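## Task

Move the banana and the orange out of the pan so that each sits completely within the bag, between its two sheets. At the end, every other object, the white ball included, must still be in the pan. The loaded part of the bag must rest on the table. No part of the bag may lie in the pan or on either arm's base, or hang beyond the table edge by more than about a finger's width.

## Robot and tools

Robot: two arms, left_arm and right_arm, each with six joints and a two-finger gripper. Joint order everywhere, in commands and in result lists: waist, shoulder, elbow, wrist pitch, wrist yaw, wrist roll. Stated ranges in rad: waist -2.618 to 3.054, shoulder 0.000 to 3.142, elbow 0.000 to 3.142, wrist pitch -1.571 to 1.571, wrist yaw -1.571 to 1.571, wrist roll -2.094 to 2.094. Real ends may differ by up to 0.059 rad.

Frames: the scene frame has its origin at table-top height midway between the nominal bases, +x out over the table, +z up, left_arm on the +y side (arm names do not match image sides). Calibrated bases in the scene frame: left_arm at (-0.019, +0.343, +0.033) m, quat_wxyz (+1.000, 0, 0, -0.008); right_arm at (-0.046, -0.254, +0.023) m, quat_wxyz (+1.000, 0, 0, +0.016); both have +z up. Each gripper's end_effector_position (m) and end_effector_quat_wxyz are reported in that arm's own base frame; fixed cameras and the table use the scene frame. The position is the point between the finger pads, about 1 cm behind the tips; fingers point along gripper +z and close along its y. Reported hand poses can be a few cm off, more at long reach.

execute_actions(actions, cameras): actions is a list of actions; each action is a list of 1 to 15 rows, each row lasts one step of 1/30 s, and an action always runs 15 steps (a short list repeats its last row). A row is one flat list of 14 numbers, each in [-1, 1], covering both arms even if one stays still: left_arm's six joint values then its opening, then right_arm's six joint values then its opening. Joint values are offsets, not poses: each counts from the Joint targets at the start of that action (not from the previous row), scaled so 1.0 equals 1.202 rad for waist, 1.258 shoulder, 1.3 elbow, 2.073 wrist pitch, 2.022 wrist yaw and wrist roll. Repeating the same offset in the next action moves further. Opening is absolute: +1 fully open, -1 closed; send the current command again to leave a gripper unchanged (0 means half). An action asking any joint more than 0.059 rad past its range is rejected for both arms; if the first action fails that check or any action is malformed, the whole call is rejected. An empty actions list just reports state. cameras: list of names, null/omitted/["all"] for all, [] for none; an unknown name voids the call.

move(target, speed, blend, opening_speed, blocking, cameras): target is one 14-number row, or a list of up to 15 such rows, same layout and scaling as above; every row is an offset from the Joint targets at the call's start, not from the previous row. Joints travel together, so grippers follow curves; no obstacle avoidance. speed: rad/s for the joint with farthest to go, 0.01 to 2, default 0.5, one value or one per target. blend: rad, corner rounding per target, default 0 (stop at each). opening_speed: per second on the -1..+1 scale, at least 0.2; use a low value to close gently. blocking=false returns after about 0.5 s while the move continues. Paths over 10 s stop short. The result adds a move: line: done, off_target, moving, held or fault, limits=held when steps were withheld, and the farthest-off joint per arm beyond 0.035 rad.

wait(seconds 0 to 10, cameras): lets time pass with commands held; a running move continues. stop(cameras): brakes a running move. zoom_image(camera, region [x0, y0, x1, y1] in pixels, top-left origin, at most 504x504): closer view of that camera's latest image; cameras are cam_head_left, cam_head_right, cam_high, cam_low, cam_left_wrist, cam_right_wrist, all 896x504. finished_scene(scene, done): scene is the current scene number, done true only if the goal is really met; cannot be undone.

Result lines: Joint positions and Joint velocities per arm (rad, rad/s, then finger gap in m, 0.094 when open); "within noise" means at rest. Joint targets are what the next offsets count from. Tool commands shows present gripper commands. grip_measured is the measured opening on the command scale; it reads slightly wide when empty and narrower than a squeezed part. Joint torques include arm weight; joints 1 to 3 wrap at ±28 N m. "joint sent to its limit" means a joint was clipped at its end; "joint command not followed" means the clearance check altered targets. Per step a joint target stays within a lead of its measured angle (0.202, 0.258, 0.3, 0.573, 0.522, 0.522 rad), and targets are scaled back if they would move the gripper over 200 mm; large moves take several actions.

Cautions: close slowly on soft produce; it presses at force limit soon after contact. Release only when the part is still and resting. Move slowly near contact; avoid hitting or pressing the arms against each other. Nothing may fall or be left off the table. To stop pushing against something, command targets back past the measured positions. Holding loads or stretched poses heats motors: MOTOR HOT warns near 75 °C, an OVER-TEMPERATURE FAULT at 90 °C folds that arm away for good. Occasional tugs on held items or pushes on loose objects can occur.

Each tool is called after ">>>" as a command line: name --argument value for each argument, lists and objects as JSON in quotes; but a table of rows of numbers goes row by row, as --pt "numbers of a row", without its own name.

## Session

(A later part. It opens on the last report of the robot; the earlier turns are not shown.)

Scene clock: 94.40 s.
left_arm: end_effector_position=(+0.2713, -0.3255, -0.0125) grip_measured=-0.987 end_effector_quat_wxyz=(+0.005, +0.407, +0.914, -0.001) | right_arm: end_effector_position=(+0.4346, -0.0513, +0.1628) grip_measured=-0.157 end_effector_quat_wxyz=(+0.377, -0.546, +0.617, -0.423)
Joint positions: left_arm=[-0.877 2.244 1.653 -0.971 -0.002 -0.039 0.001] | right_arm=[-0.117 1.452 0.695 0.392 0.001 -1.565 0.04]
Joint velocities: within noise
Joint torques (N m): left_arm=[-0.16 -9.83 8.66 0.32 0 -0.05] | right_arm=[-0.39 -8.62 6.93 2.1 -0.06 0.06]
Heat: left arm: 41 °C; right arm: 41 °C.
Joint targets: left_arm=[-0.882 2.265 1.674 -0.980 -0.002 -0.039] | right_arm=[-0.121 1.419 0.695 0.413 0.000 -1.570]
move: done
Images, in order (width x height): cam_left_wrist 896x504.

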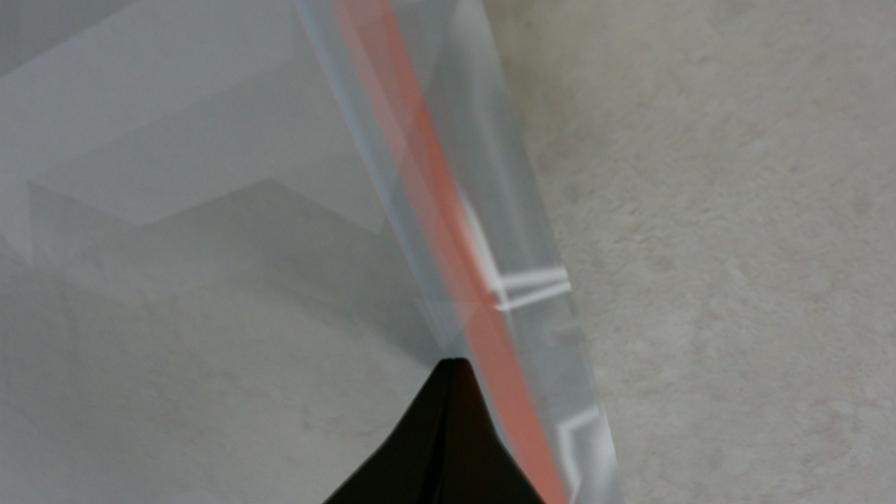

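>>> move --target '[-0.055,0.034,0.058,-0.014,0,0,-1,0,0,0,0,0,0,-0.25]' --speed 0.15 --cameras '["cam_left_wrist","cam_low"]'

Scene clock: 95.50 s.
left_arm: end_effector_position=(+0.2566, -0.3529, -0.0116) grip_measured=-0.987 end_effector_quat_wxyz=(+0.007, +0.436, +0.900, -0.003) | right_arm: end_effector_position=(+0.4346, -0.0513, +0.1628) grip_measured=-0.157 end_effector_quat_wxyz=(+0.377, -0.546, +0.617, -0.423)
Joint positions: left_arm=[-0.943 2.286 1.729 -0.999 -0.002 -0.039 0.001] | right_arm=[-0.117 1.452 0.695 0.392 0.001 -1.565 0.04]
Joint velocities: within noise
Joint torques (N m): left_arm=[-0.32 -10.13 8.79 0.32 0.01 -0.04] | right_arm=[-0.4 -8.62 6.91 2.11 -0.06 0.06]
Heat: left arm: 41 °C; right arm: 41 °C.
Joint targets: left_arm=[-0.948 2.308 1.750 -1.009 -0.002 -0.039] | right_arm=[-0.121 1.419 0.695 0.413 0.000 -1.570]
move: done
Images, in order (width x height): cam_low 896x504, cam_left_wrist 896x504.

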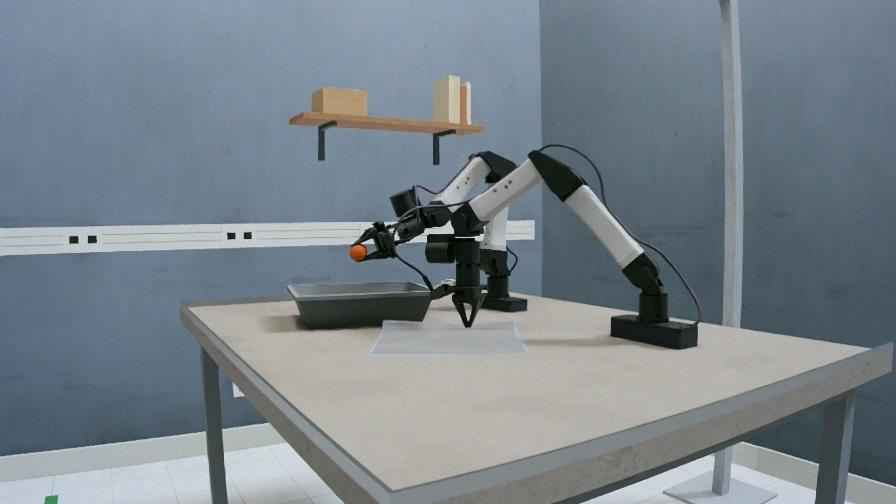

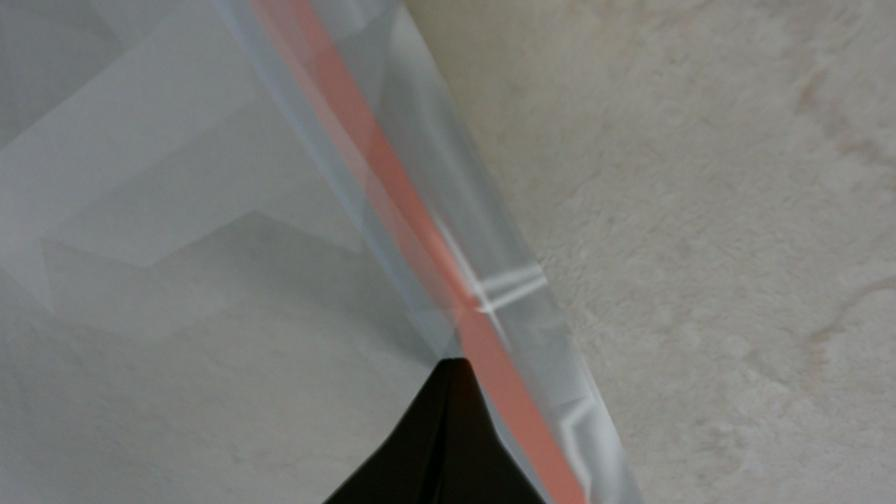

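>>> zoom_image --camera "cam_left_wrist" --region '[340, 280, 560, 480]'

Scaled by 2.291 from the camera's 896x504 image, which has a finer 1280x720 frame.

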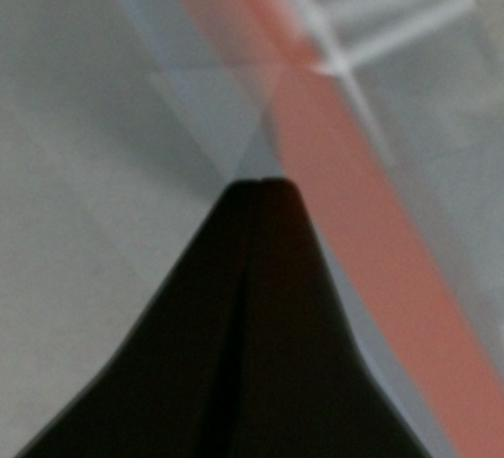

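>>> move --pt "0 -0.06 0.06 -0.02 0 0 -1 0 0 0 0 0 0 -0.25" --pt "0.05 -0.26 0.04 0.16 0 0 0 0 0 0 0 0 0 -0.25" --speed '[0.4,0.6]' --cameras '["cam_left_wrist","cam_head_left","cam_high"]'

>>> zoom_image --camera "cam_high" --region '[360, 270, 520, 380]'

>>> zoom_image --camera "cam_head_left" --region '[270, 190, 430, 350]'

Scene clock: 98.70 s.
left_arm: end_effector_position=(+0.3389, -0.4189, +0.1769) grip_measured=-0.002 end_effector_quat_wxyz=(+0.304, +0.388, +0.857, -0.152) | right_arm: end_effector_position=(+0.4346, -0.0513, +0.1628) grip_measured=-0.157 end_effector_quat_wxyz=(+0.377, -0.546, +0.617, -0.423)
Joint positions: left_arm=[-0.891 1.999 1.807 -0.685 -0.002 -0.039 0.047] | right_arm=[-0.117 1.452 0.695 0.392 0.001 -1.565 0.04]
Joint velocities: within noise
Joint torques (N m): left_arm=[0.46 -12.46 7.73 1.91 0 -0.05] | right_arm=[-0.39 -8.64 6.94 2.1 -0.07 0.06]
Heat: left arm: 42 °C; right arm: 41 °C.
Joint targets: left_arm=[-0.888 1.981 1.802 -0.678 -0.002 -0.039] | right_arm=[-0.121 1.419 0.695 0.413 0.000 -1.570]
move: done
Images, in order (width x height): cam_head_left 896x504, cam_high 896x504, cam_left_wrist 896x504.

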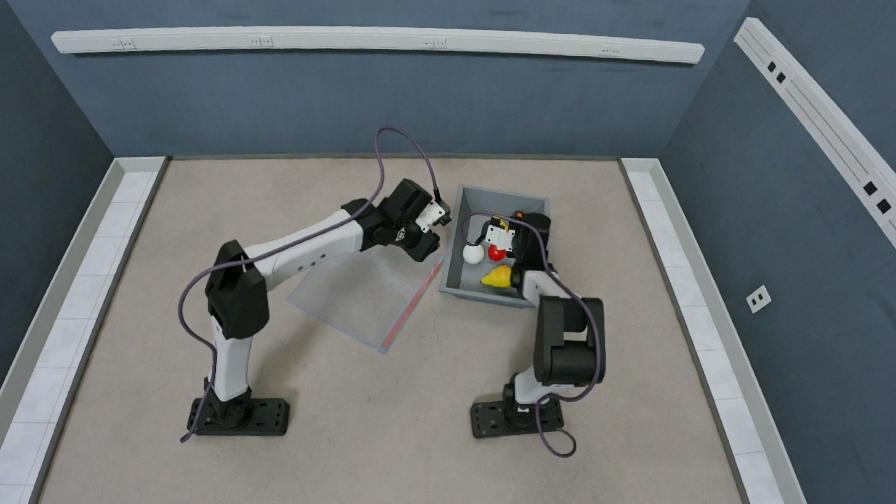

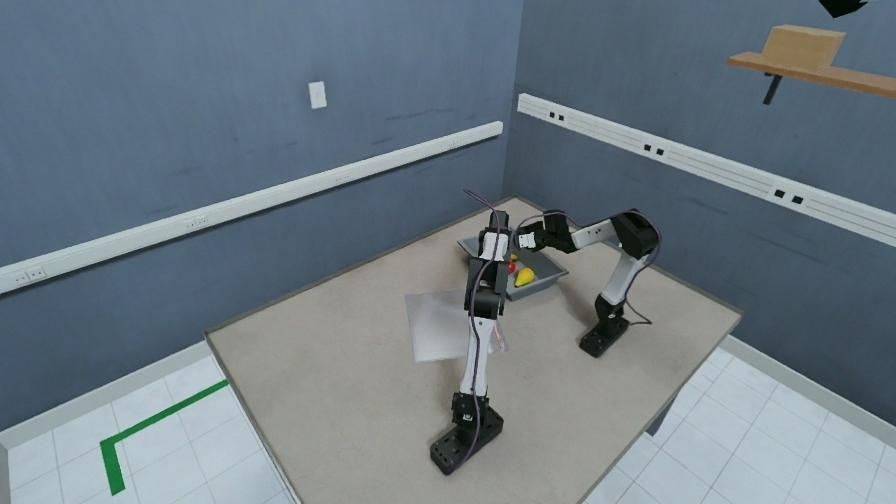

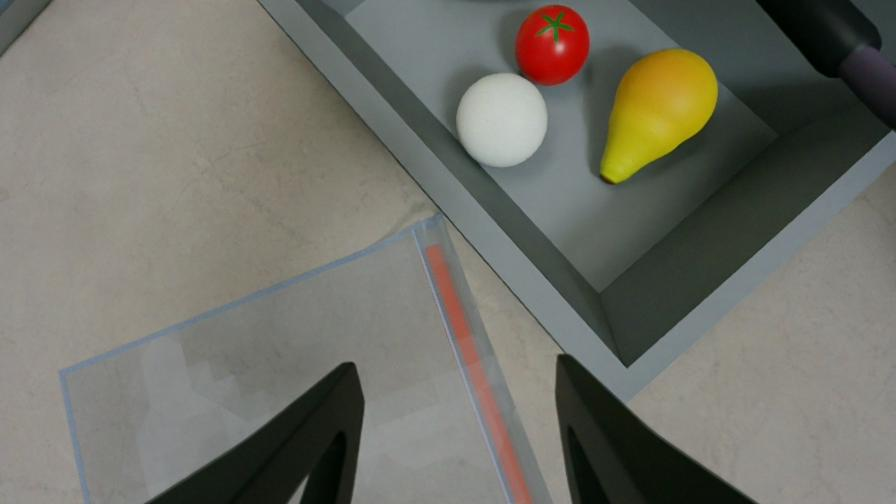

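Scaled by 3.150 from the camera's 896x504 image, which has a finer 1280x720 frame.

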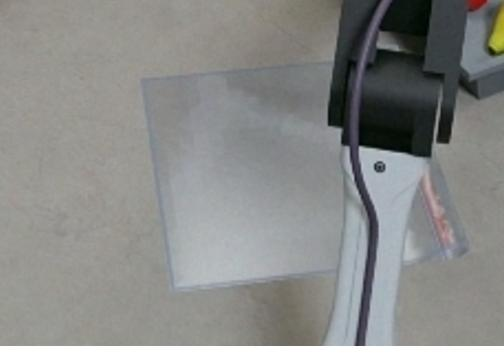

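Scaled by 3.150 from the camera's 896x504 image, which has a finer 1280x720 frame.

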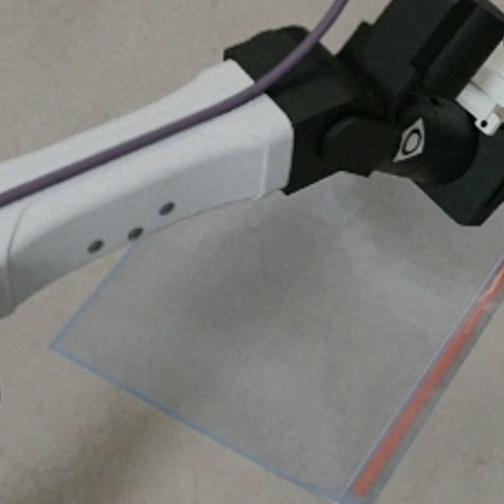

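>>> move --pt "0.3003 0.43 0.3965 -0.3321 0.001 0 -1 0 0 0 0 0 0 -0.25" --pt "0.3003 0.4464 0.2608 -0.237 0.001 0 -1 0 0 0 0 0 0 -0.25" --speed '[0.8,0.2]' --opening_speed 2 --cameras '["cam_left_wrist"]'

>>> move --target '[0.1702,0.0246,0.0447,-0.0131,0,0,-1,0,0,0,0,0,0,-0.25]' --speed 0.2 --cameras '["cam_left_wrist","cam_head_left","cam_low"]'

Scene clock: 102.90 s.
left_arm: end_effector_position=(+0.4248, -0.2434, -0.0123) grip_measured=-0.987 end_effector_quat_wxyz=(+0.009, +0.238, +0.971, -0.002) | right_arm: end_effector_position=(+0.4346, -0.0513, +0.1628) grip_measured=-0.157 end_effector_quat_wxyz=(+0.377, -0.546, +0.617, -0.423)
Joint positions: left_arm=[-0.521 2.522 2.15 -1.18 -0.002 -0.039 0.001] | right_arm=[-0.117 1.452 0.695 0.392 0.001 -1.565 0.04]
Joint velocities: within noise
Joint torques (N m): left_arm=[-0.27 -11.96 6.11 0.56 0.03 -0.04] | right_arm=[-0.4 -8.65 6.94 2.11 -0.05 0.06]
Heat: left arm: 42 °C; right arm: 41 °C.
Joint targets: left_arm=[-0.527 2.543 2.141 -1.169 0.000 -0.039] | right_arm=[-0.121 1.419 0.695 0.413 0.000 -1.570]
move: done
Images, in order (width x height): cam_left_wrist 896x504.

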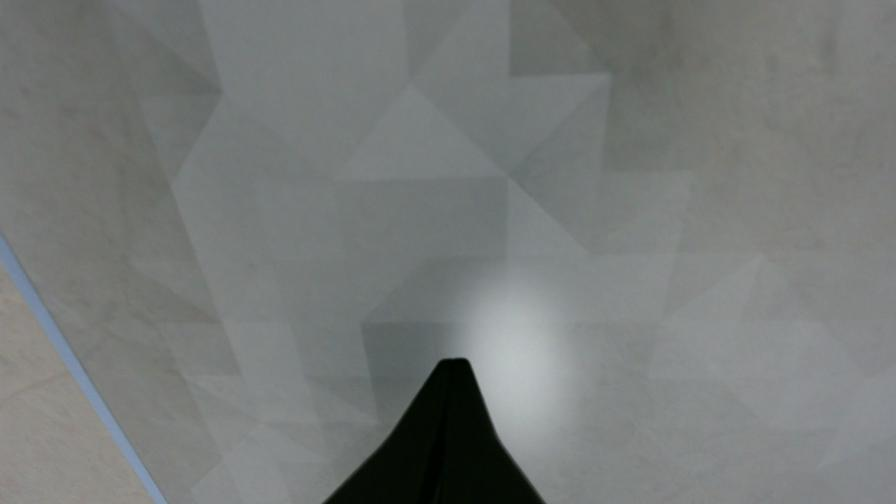

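Scene clock: 104.33 s.
left_arm: end_effector_position=(+0.4689, -0.1576, -0.0142) grip_measured=-0.987 end_effector_quat_wxyz=(+0.012, +0.141, +0.990, -0.004) | right_arm: end_effector_position=(+0.4346, -0.0513, +0.1628) grip_measured=-0.157 end_effector_quat_wxyz=(+0.377, -0.546, +0.617, -0.423)
Joint positions: left_arm=[-0.323 2.543 2.181 -1.184 0.003 -0.039 0.001] | right_arm=[-0.117 1.452 0.695 0.392 0.001 -1.565 0.04]
Joint velocities: left_arm=[0.007 -0.002 -0.017 0.081 -0.168 -0.022 0] | right_arm=[within noise]
Joint torques (N m): left_arm=[0.27 -11.34 8.75 0.33 -0.01 -0.04] | right_arm=[-0.42 -8.65 6.93 2.1 -0.06 0.06]
Heat: left arm: 42 °C; right arm: 41 °C.
Joint targets: left_arm=[-0.323 2.573 2.199 -1.196 0.000 -0.039] | right_arm=[-0.121 1.419 0.695 0.413 0.000 -1.570]
move: done
Images, in order (width x height): cam_head_left 896x504, cam_low 896x504, cam_left_wrist 896x504.

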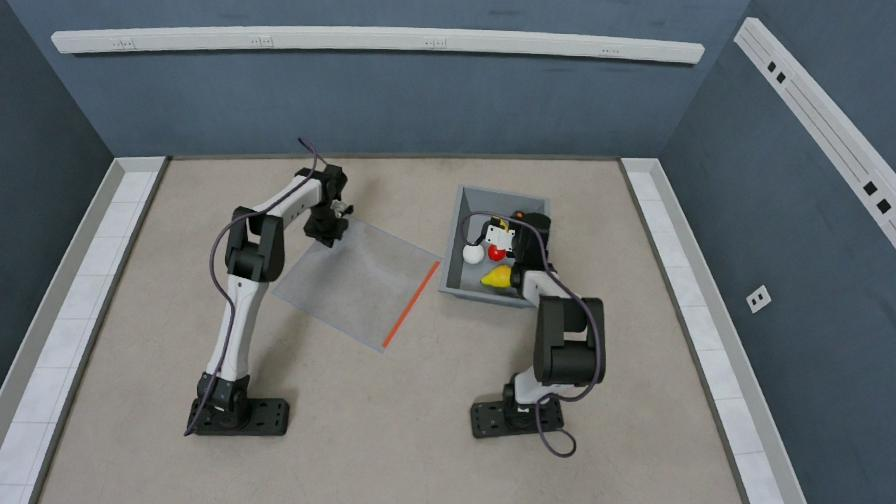

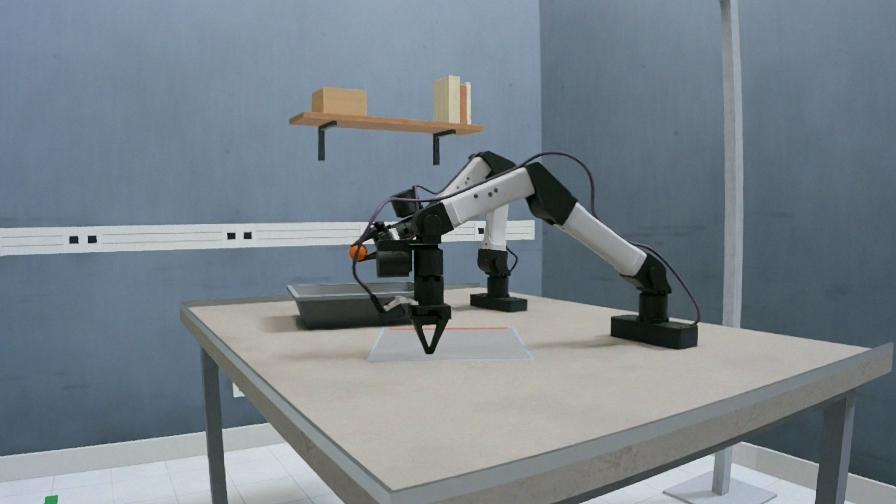

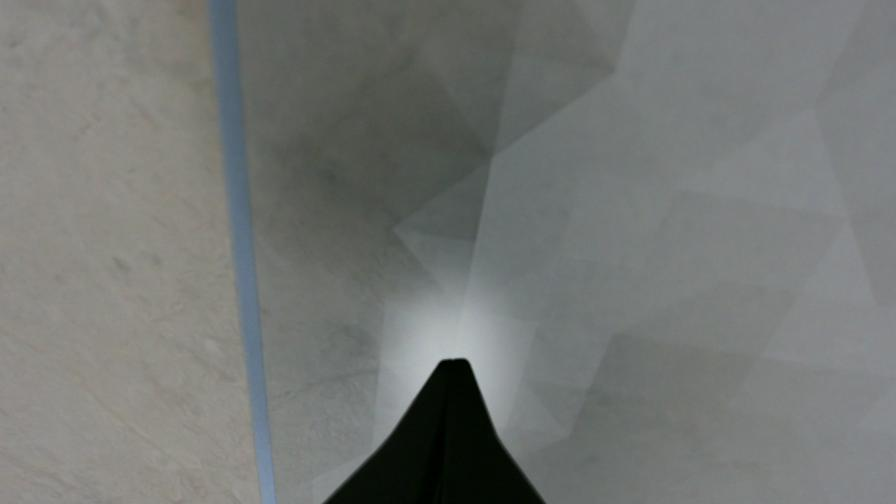

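>>> zoom_image --camera "cam_head_left" --region '[270, 190, 460, 370]'

>>> zoom_image --camera "cam_low" --region '[340, 300, 560, 380]'

Scaled by 2.653 from the camera's 896x504 image, which has a finer 1280x720 frame.

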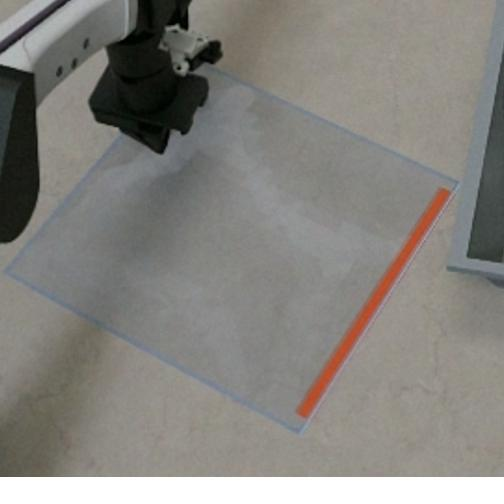

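Scaled by 2.291 from the camera's 896x504 image, which has a finer 1280x720 frame.

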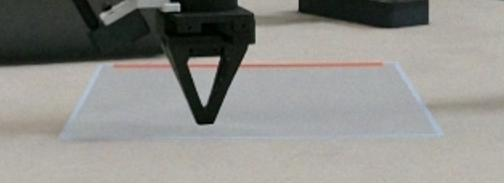

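>>> move --target '[0.112,0.0978,0.1808,-0.0544,0,0,-1,0,0,0,0,0,0,-0.25]' --speed 0.2 --cameras '["cam_head_left"]'

>>> zoom_image --camera "cam_head_left" --region '[250, 170, 460, 370]'

Scene clock: 106.73 s.
left_arm: end_effector_position=(+0.5037, -0.0979, -0.0145) grip_measured=-0.987 end_effector_quat_wxyz=(+0.012, +0.076, +0.997, -0.003) | right_arm: end_effector_position=(+0.4346, -0.0513, +0.1628) grip_measured=-0.157 end_effector_quat_wxyz=(+0.377, -0.546, +0.617, -0.423)
Joint positions: left_arm=[-0.191 2.667 2.415 -1.294 0.003 -0.039 0.001] | right_arm=[-0.117 1.452 0.695 0.392 0.001 -1.565 0.04]
Joint velocities: within noise
Joint torques (N m): left_arm=[0.44 -11.99 8.92 0.29 -0.01 -0.05] | right_arm=[-0.4 -8.62 6.94 2.1 -0.06 0.05]
Heat: left arm: 43 °C; right arm: 41 °C.
Joint targets: left_arm=[-0.188 2.696 2.434 -1.309 0.000 -0.039] | right_arm=[-0.121 1.419 0.695 0.413 0.000 -1.570]
move: done
Images, in order (width x height): cam_head_left 896x504.

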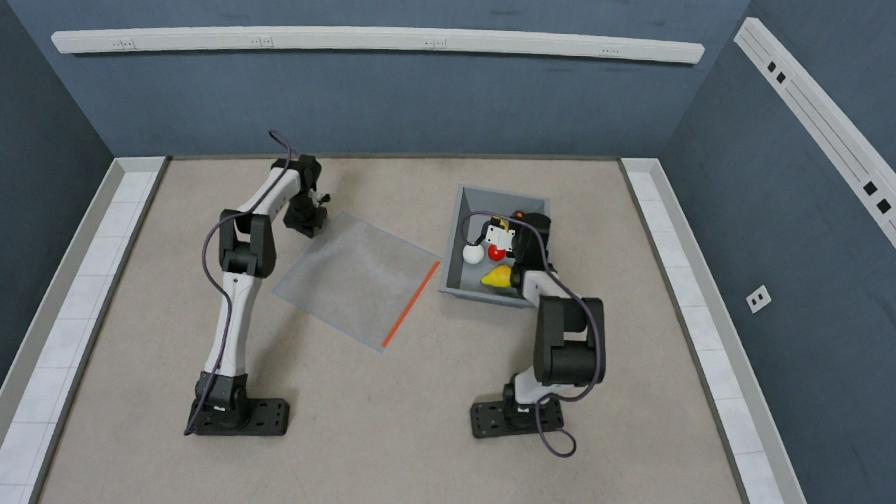

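Scaled by 2.400 from the camera's 896x504 image, which has a finer 1280x720 frame.

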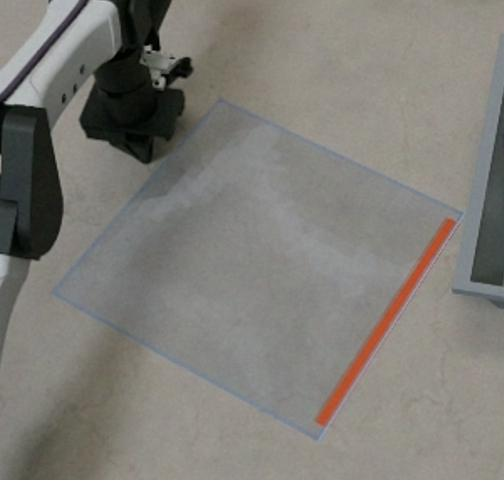

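>>> move --pt "0 -0.2 0 0.05 0 0 -1 0 0 0 0 0 0 -0.25" --pt "-0.51 -0.54 -0.53 0.25 0 0 0.3 0 0 0 0 0 0 -0.25" --speed '[0.5,1]' --blend 0.1 --cameras '["cam_left_wrist"]'

Scene clock: 110.03 s.
left_arm: end_effector_position=(+0.3504, -0.3659, +0.1185) grip_measured=+0.298 end_effector_quat_wxyz=(+0.218, +0.363, +0.900, -0.099) | right_arm: end_effector_position=(+0.4338, -0.0568, +0.1644) grip_measured=-0.157 end_effector_quat_wxyz=(+0.374, -0.540, +0.621, -0.428)
Joint positions: left_arm=[-0.807 2.044 1.756 -0.799 0.001 -0.039 0.061] | right_arm=[-0.126 1.449 0.694 0.393 0.01 -1.566 0.04]
Joint velocities: within noise
Joint torques (N m): left_arm=[0.61 -13.29 6.82 1.54 0 -0.05] | right_arm=[0.51 -8.32 6.99 2.1 -0.13 0.06]
Heat: left arm: 44 °C; right arm: 40 °C.
Joint targets: left_arm=[-0.801 2.017 1.745 -0.791 0.000 -0.039] | right_arm=[-0.121 1.419 0.695 0.413 0.000 -1.571]
move: done
Images, in order (width x height): cam_left_wrist 896x504.

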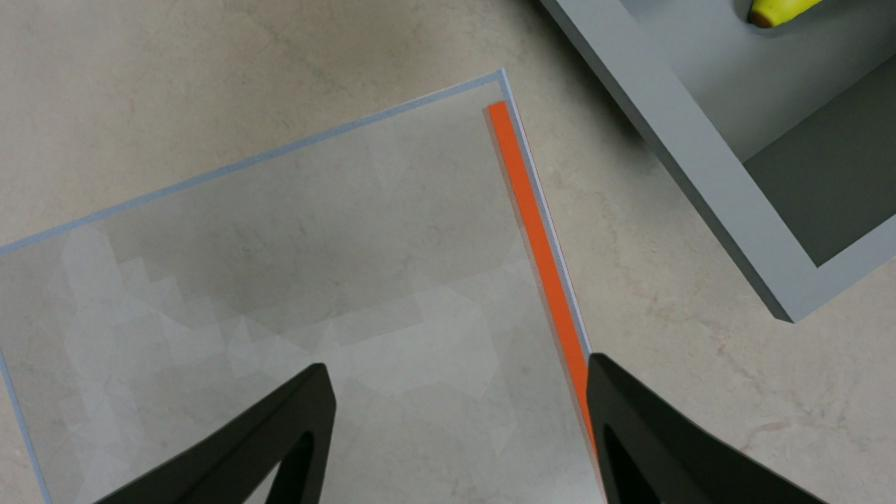

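>>> move --pt "0.432 0.35 0.35 -0.24 0 0.05 0.3 0 0 0 0 0 0 -0.25" --pt "0.432 0.411 0.4269 -0.2632 0 0.1226 0.3 0 0 0 0 0 0 -0.25" --speed '[1,0.5]' --blend 0.1 --cameras '["cam_left_wrist"]'

Scene clock: 113.50 s.
left_arm: end_effector_position=(+0.4699, -0.1354, +0.0258) grip_measured=+0.298 end_effector_quat_wxyz=(+0.008, +0.236, +0.972, -0.001) | right_arm: end_effector_position=(+0.4338, -0.0567, +0.1644) grip_measured=-0.157 end_effector_quat_wxyz=(+0.374, -0.540, +0.621, -0.428)
Joint positions: left_arm=[-0.28 2.51 2.279 -1.324 0.001 0.197 0.061] | right_arm=[-0.126 1.449 0.694 0.393 0.01 -1.566 0.04]
Joint velocities: within noise
Joint torques (N m): left_arm=[0.1 -11.63 9.06 0.3 0.01 0.05] | right_arm=[0.5 -8.32 6.98 2.09 -0.14 0.06]
Heat: left arm: 45 °C; right arm: 40 °C.
Joint targets: left_arm=[-0.282 2.534 2.300 -1.336 0.000 0.209] | right_arm=[-0.121 1.419 0.695 0.413 0.000 -1.571]
move: done; blend cut to 0.0734 rad at target 1
Images, in order (width x height): cam_left_wrist 896x504.

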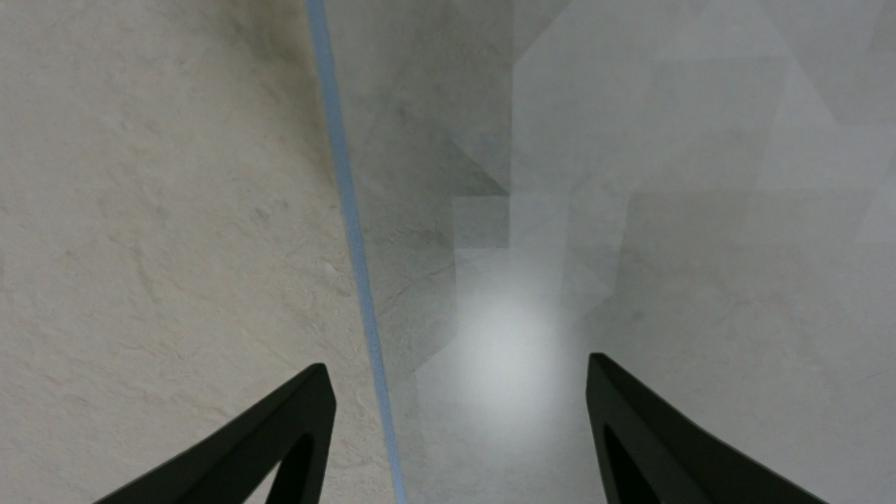

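>>> execute_actions --actions '[]' --cameras '["cam_head_left","cam_left_wrist"]'

Scene clock: 115.33 s.
left_arm: end_effector_position=(+0.4697, -0.1354, +0.0258) grip_measured=+0.298 end_effector_quat_wxyz=(+0.007, +0.237, +0.972, -0.001) | right_arm: end_effector_position=(+0.4338, -0.0567, +0.1644) grip_measured=-0.157 end_effector_quat_wxyz=(+0.374, -0.540, +0.621, -0.428)
Joint positions: left_arm=[-0.28 2.51 2.279 -1.325 0.001 0.198 0.061] | right_arm=[-0.126 1.449 0.694 0.393 0.01 -1.566 0.04]
Joint velocities: within noise
Joint torques (N m): left_arm=[0.12 -11.63 9.07 0.3 0 0.05] | right_arm=[0.5 -8.32 6.98 2.1 -0.14 0.06]
Heat: left arm: 45 °C; right arm: 40 °C.
Joint targets: left_arm=[-0.282 2.534 2.300 -1.336 0.000 0.209] | right_arm=[-0.121 1.419 0.695 0.413 0.000 -1.571]
Tool commands: left_gripper/opening=+0.3 right_gripper/opening=-0.25
Images, in order (width x height): cam_head_left 896x504, cam_left_wrist 896x504.

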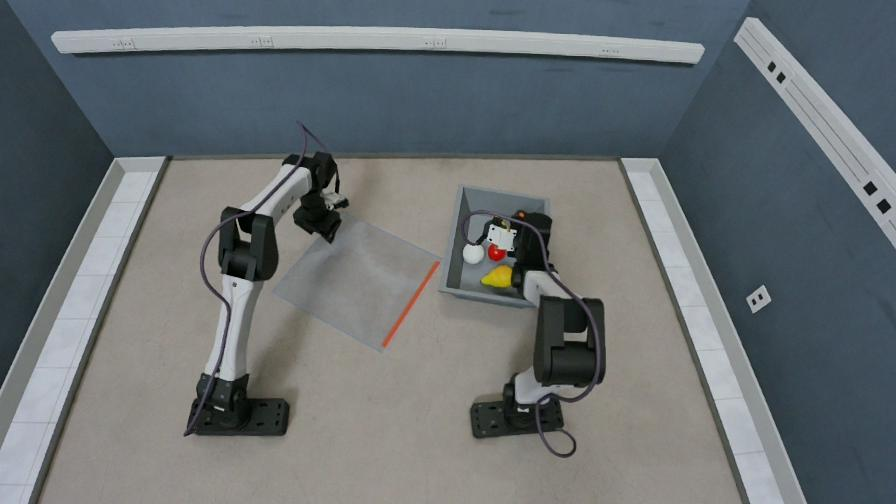

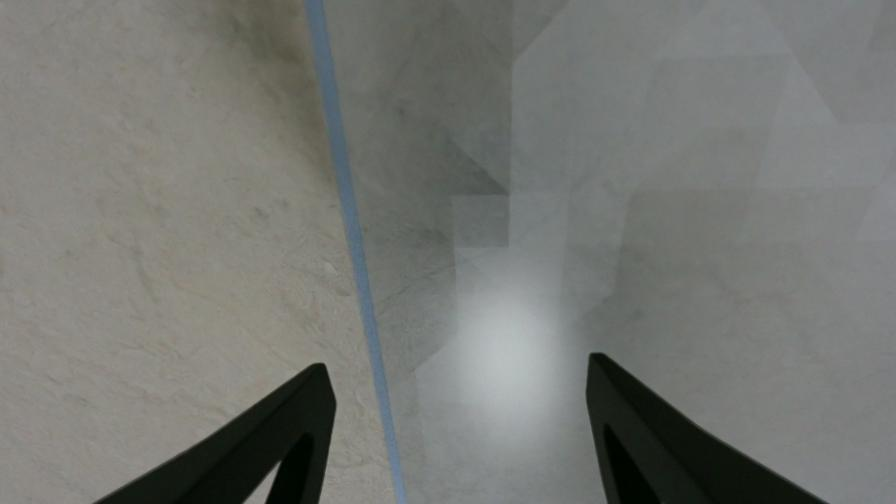

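>>> move --pt "0 0.0199 -0.1177 0.0854 0 0 0.3 0 0 0 0 0 0 -0.25" --pt "0 0.0199 -0.1177 0.0854 0 0 -1 0 0 0 0 0 0 -0.25" --opening_speed 0.6 --speed 0.3 --cameras '["cam_head_left","cam_left_wrist"]'

Scene clock: 119.13 s.
left_arm: end_effector_position=(+0.4730, -0.1382, -0.0148) grip_measured=-0.986 end_effector_quat_wxyz=(+0.011, +0.239, +0.971, -0.005) | right_arm: end_effector_position=(+0.4338, -0.0567, +0.1644) grip_measured=-0.157 end_effector_quat_wxyz=(+0.374, -0.540, +0.621, -0.428)
Joint positions: left_arm=[-0.281 2.536 2.165 -1.177 0.009 0.201 0.001] | right_arm=[-0.126 1.449 0.694 0.393 0.01 -1.566 0.04]
Joint velocities: within noise
Joint torques (N m): left_arm=[0.1 -11.78 5.24 0.66 -0.05 0.03] | right_arm=[0.5 -8.34 6.98 2.09 -0.13 0.06]
Heat: left arm: 45 °C; right arm: 39 °C.
Joint targets: left_arm=[-0.282 2.559 2.147 -1.159 0.000 0.209] | right_arm=[-0.121 1.419 0.695 0.413 0.000 -1.571]
move: done
Images, in order (width x height): cam_head_left 896x504, cam_left_wrist 896x504.

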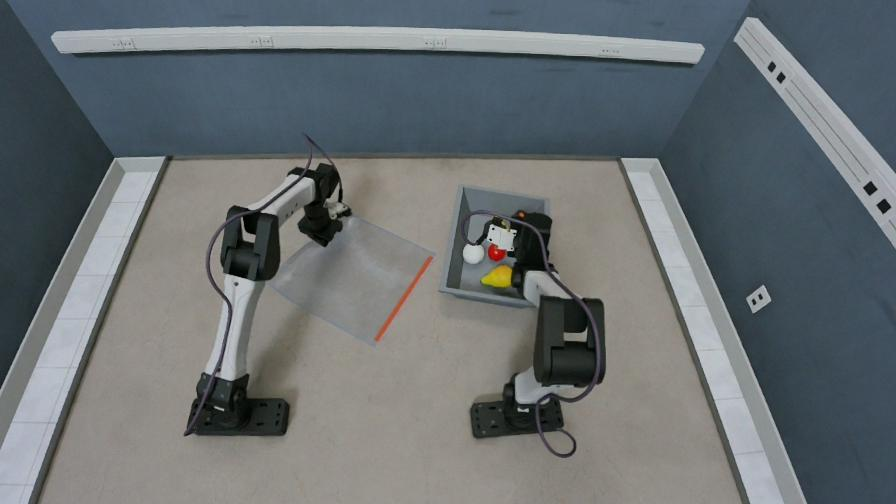

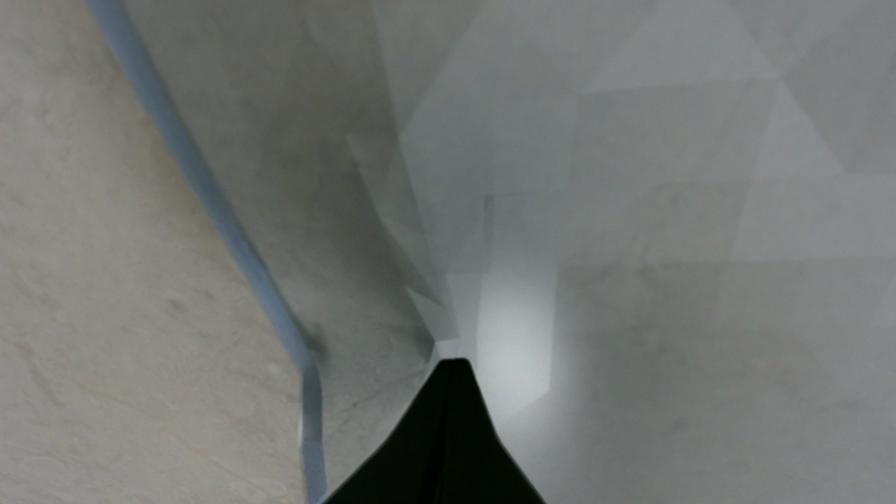

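>>> move --target '[0.1356,0.1324,0.2715,-0.0897,0,0.0806,-1,0,0,0,0,0,0,-0.25]' --speed 0.2 --cameras '["cam_head_left","cam_left_wrist"]'

>>> zoom_image --camera "cam_head_left" --region '[240, 170, 560, 370]'

Scene clock: 122.17 s.
left_arm: end_effector_position=(+0.5117, -0.0645, -0.0137) grip_measured=-0.987 end_effector_quat_wxyz=(+0.011, +0.239, +0.971, -0.003) | right_arm: end_effector_position=(+0.4338, -0.0566, +0.1644) grip_measured=-0.157 end_effector_quat_wxyz=(+0.374, -0.540, +0.620, -0.428)
Joint positions: left_arm=[-0.122 2.698 2.479 -1.331 0.009 0.36 0.001] | right_arm=[-0.126 1.449 0.694 0.393 0.009 -1.566 0.04]
Joint velocities: within noise
Joint torques (N m): left_arm=[0.49 -12.27 9.02 0.28 -0.05 0.05] | right_arm=[0.5 -8.32 6.99 2.09 -0.14 0.06]
Heat: left arm: 44 °C; right arm: 39 °C.
Joint targets: left_arm=[-0.119 2.726 2.500 -1.345 0.000 0.372] | right_arm=[-0.121 1.419 0.695 0.413 0.000 -1.571]
move: done
Images, in order (width x height): cam_head_left 896x504, cam_left_wrist 896x504.

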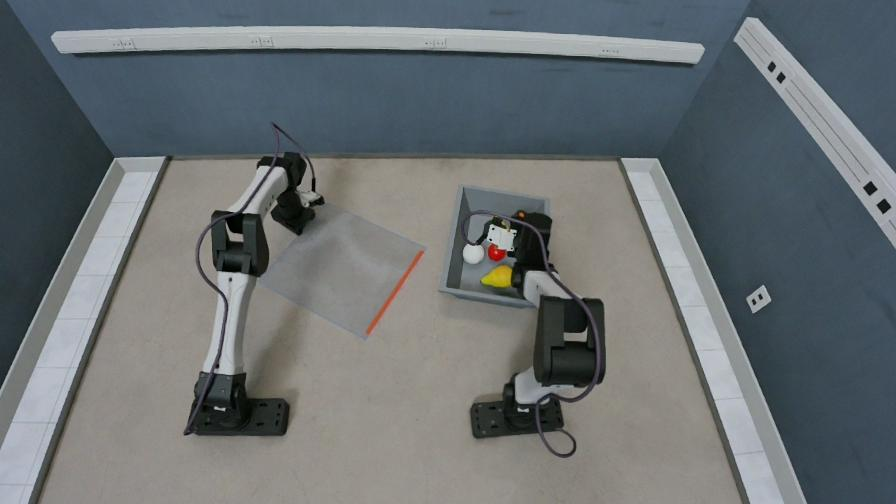

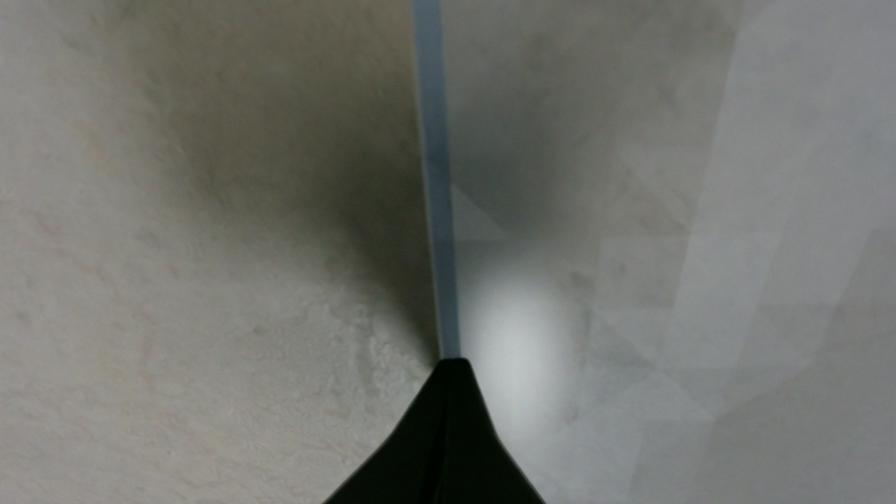

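Scaled by 1.575 from the camera's 896x504 image, which has a finer 1280x720 frame.

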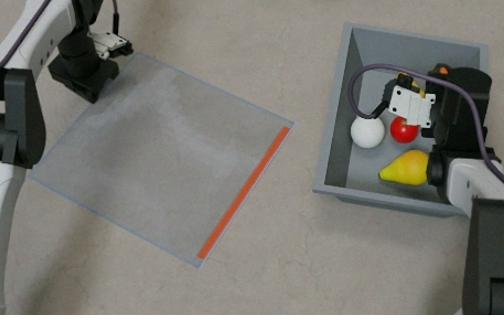

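>>> move --target '[0.0624,0,0,0,0,0.0371,-1,0,0,0,0,0,0,-0.25]' --speed 0.1 --cameras '["cam_head_left","cam_left_wrist"]'

>>> zoom_image --camera "cam_head_left" --region '[240, 170, 560, 370]'

Scene clock: 123.87 s.
left_arm: end_effector_position=(+0.5144, -0.0251, -0.0139) grip_measured=-0.987 end_effector_quat_wxyz=(+0.010, +0.238, +0.971, -0.003) | right_arm: end_effector_position=(+0.4338, -0.0566, +0.1644) grip_measured=-0.157 end_effector_quat_wxyz=(+0.374, -0.540, +0.620, -0.428)
Joint positions: left_arm=[-0.046 2.699 2.479 -1.334 0.009 0.435 0.001] | right_arm=[-0.126 1.449 0.694 0.393 0.009 -1.566 0.04]
Joint velocities: within noise
Joint torques (N m): left_arm=[0.36 -12.29 8.96 0.3 -0.05 0.04] | right_arm=[0.51 -8.34 6.98 2.09 -0.14 0.06]
Heat: left arm: 44 °C; right arm: 39 °C.
Joint targets: left_arm=[-0.044 2.726 2.500 -1.345 0.000 0.447] | right_arm=[-0.121 1.419 0.695 0.413 0.000 -1.571]
move: done
Images, in order (width x height): cam_head_left 896x504, cam_left_wrist 896x504.

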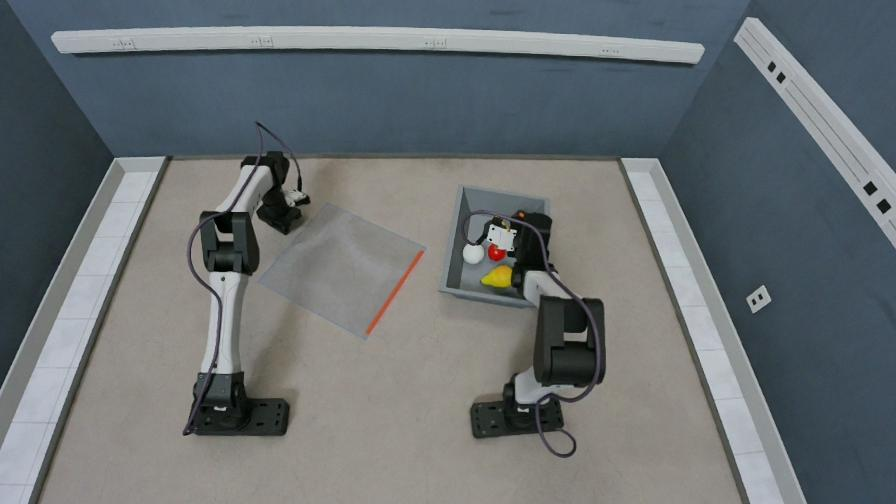

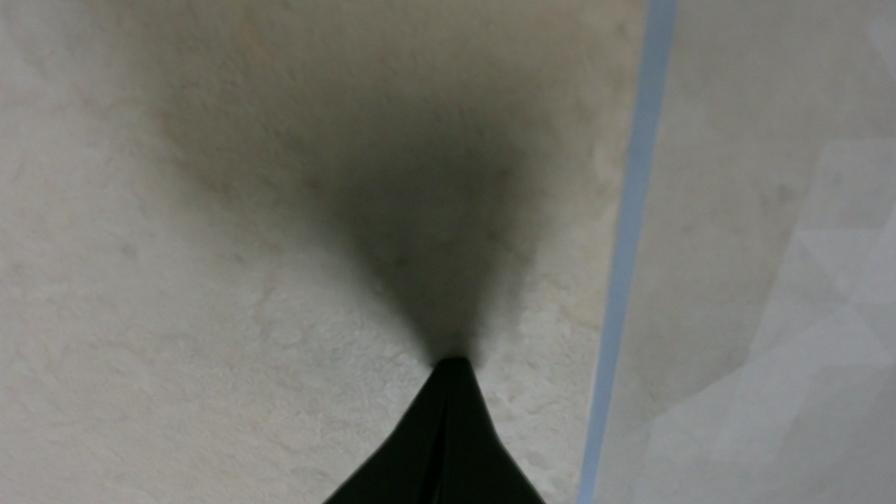

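Scaled by 1.575 from the camera's 896x504 image, which has a finer 1280x720 frame.

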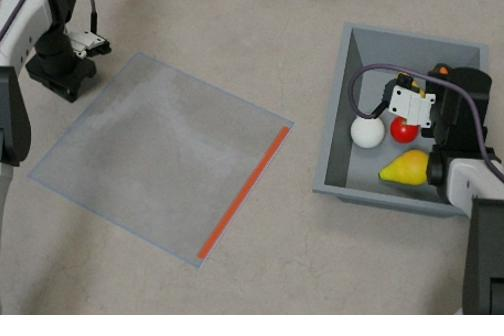

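>>> move --pt "0 -0.08 0 0 0 0 -1 0 0 0 0 0 0 -0.25" --pt "-0.642 -0.042 0.0792 -0.0751 0 -0.384 -0.2 0 0 0 0 0 0 -0.25" --speed '[0.4,0.6]' --cameras '["cam_head_left","cam_left_wrist"]'

>>> zoom_image --camera "cam_head_left" --region '[240, 170, 560, 370]'

Scene clock: 128.20 s.
left_arm: end_effector_position=(+0.3430, -0.3679, +0.0269) grip_measured=-0.202 end_effector_quat_wxyz=(-0.004, +0.247, +0.969, -0.002) | right_arm: end_effector_position=(+0.4338, -0.0566, +0.1644) grip_measured=-0.157 end_effector_quat_wxyz=(+0.374, -0.540, +0.620, -0.428)
Joint positions: left_arm=[-0.818 2.668 2.582 -1.49 0.007 -0.319 0.038] | right_arm=[-0.126 1.449 0.694 0.393 0.009 -1.566 0.04]
Joint velocities: within noise
Joint torques (N m): left_arm=[0.4 -13.81 8.91 0.25 -0.07 -0.13] | right_arm=[0.51 -8.34 6.98 2.1 -0.14 0.06]
Heat: left arm: 46 °C; right arm: 38 °C.
Joint targets: left_arm=[-0.815 2.673 2.602 -1.501 0.000 -0.330] | right_arm=[-0.121 1.419 0.695 0.413 0.000 -1.571]
move: done
Images, in order (width x height): cam_head_left 896x504, cam_left_wrist 896x504.

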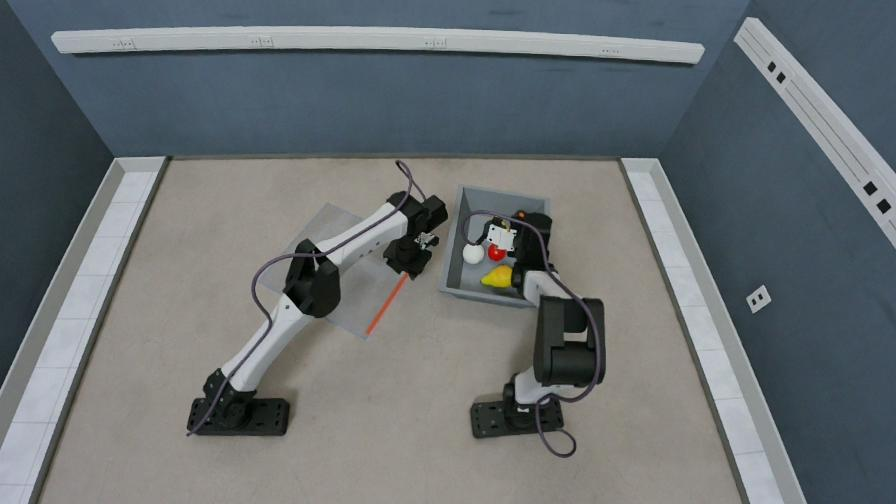

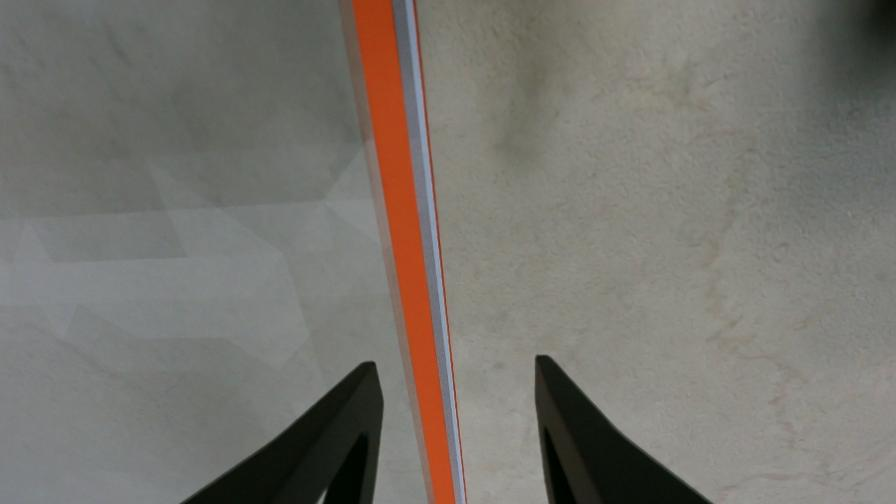

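Scaled by 1.575 from the camera's 896x504 image, which has a finer 1280x720 frame.

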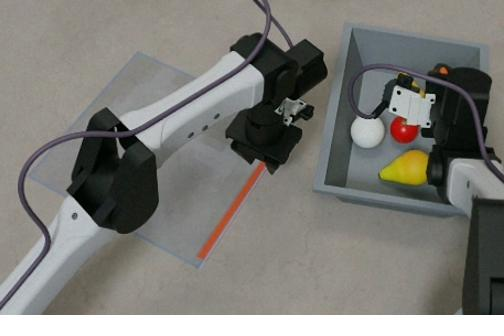

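>>> move --target '[0.0607,-0.0884,-0.2375,0.0958,0,0.0361,-0.2,0,0,0,0,0,0,-0.25]' --speed 0.4 --cameras '["cam_left_wrist"]'

Scene clock: 130.67 s.
left_arm: end_effector_position=(+0.3580, -0.3317, -0.0127) grip_measured=-0.202 end_effector_quat_wxyz=(-0.021, +0.236, +0.972, +0.008) | right_arm: end_effector_position=(+0.4338, -0.0566, +0.1644) grip_measured=-0.157 end_effector_quat_wxyz=(+0.374, -0.540, +0.620, -0.428)
Joint positions: left_arm=[-0.745 2.606 2.305 -1.313 0.007 -0.268 0.038] | right_arm=[-0.126 1.449 0.694 0.393 0.009 -1.566 0.04]
Joint velocities: within noise
Joint torques (N m): left_arm=[0.38 -17.28 5.9 0.39 -0.07 0.07] | right_arm=[0.51 -8.34 6.98 2.09 -0.14 0.06]
Heat: left arm: 48 °C; right arm: 38 °C.
Joint targets: left_arm=[-0.743 2.562 2.294 -1.302 0.000 -0.257] | right_arm=[-0.121 1.419 0.695 0.413 0.000 -1.571]
move: off_target (left_arm); left_arm: the shoulder is farthest, 0.044 rad from its target
Images, in order (width x height): cam_left_wrist 896x504.

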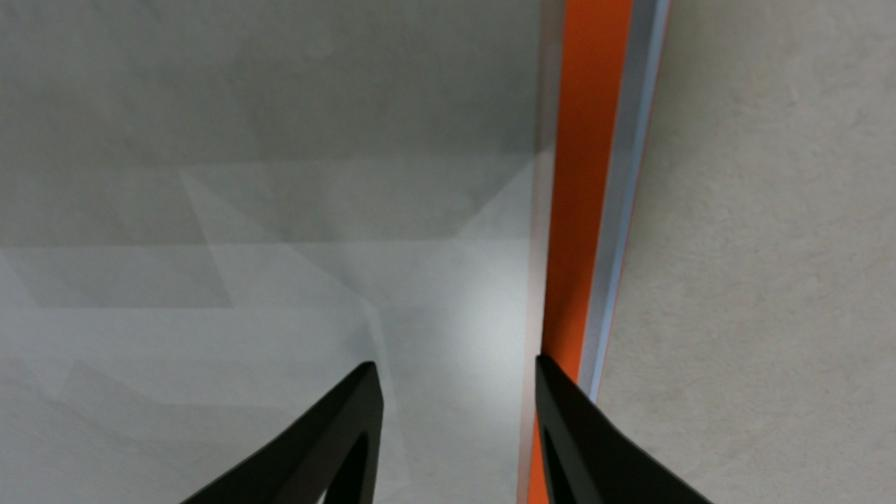

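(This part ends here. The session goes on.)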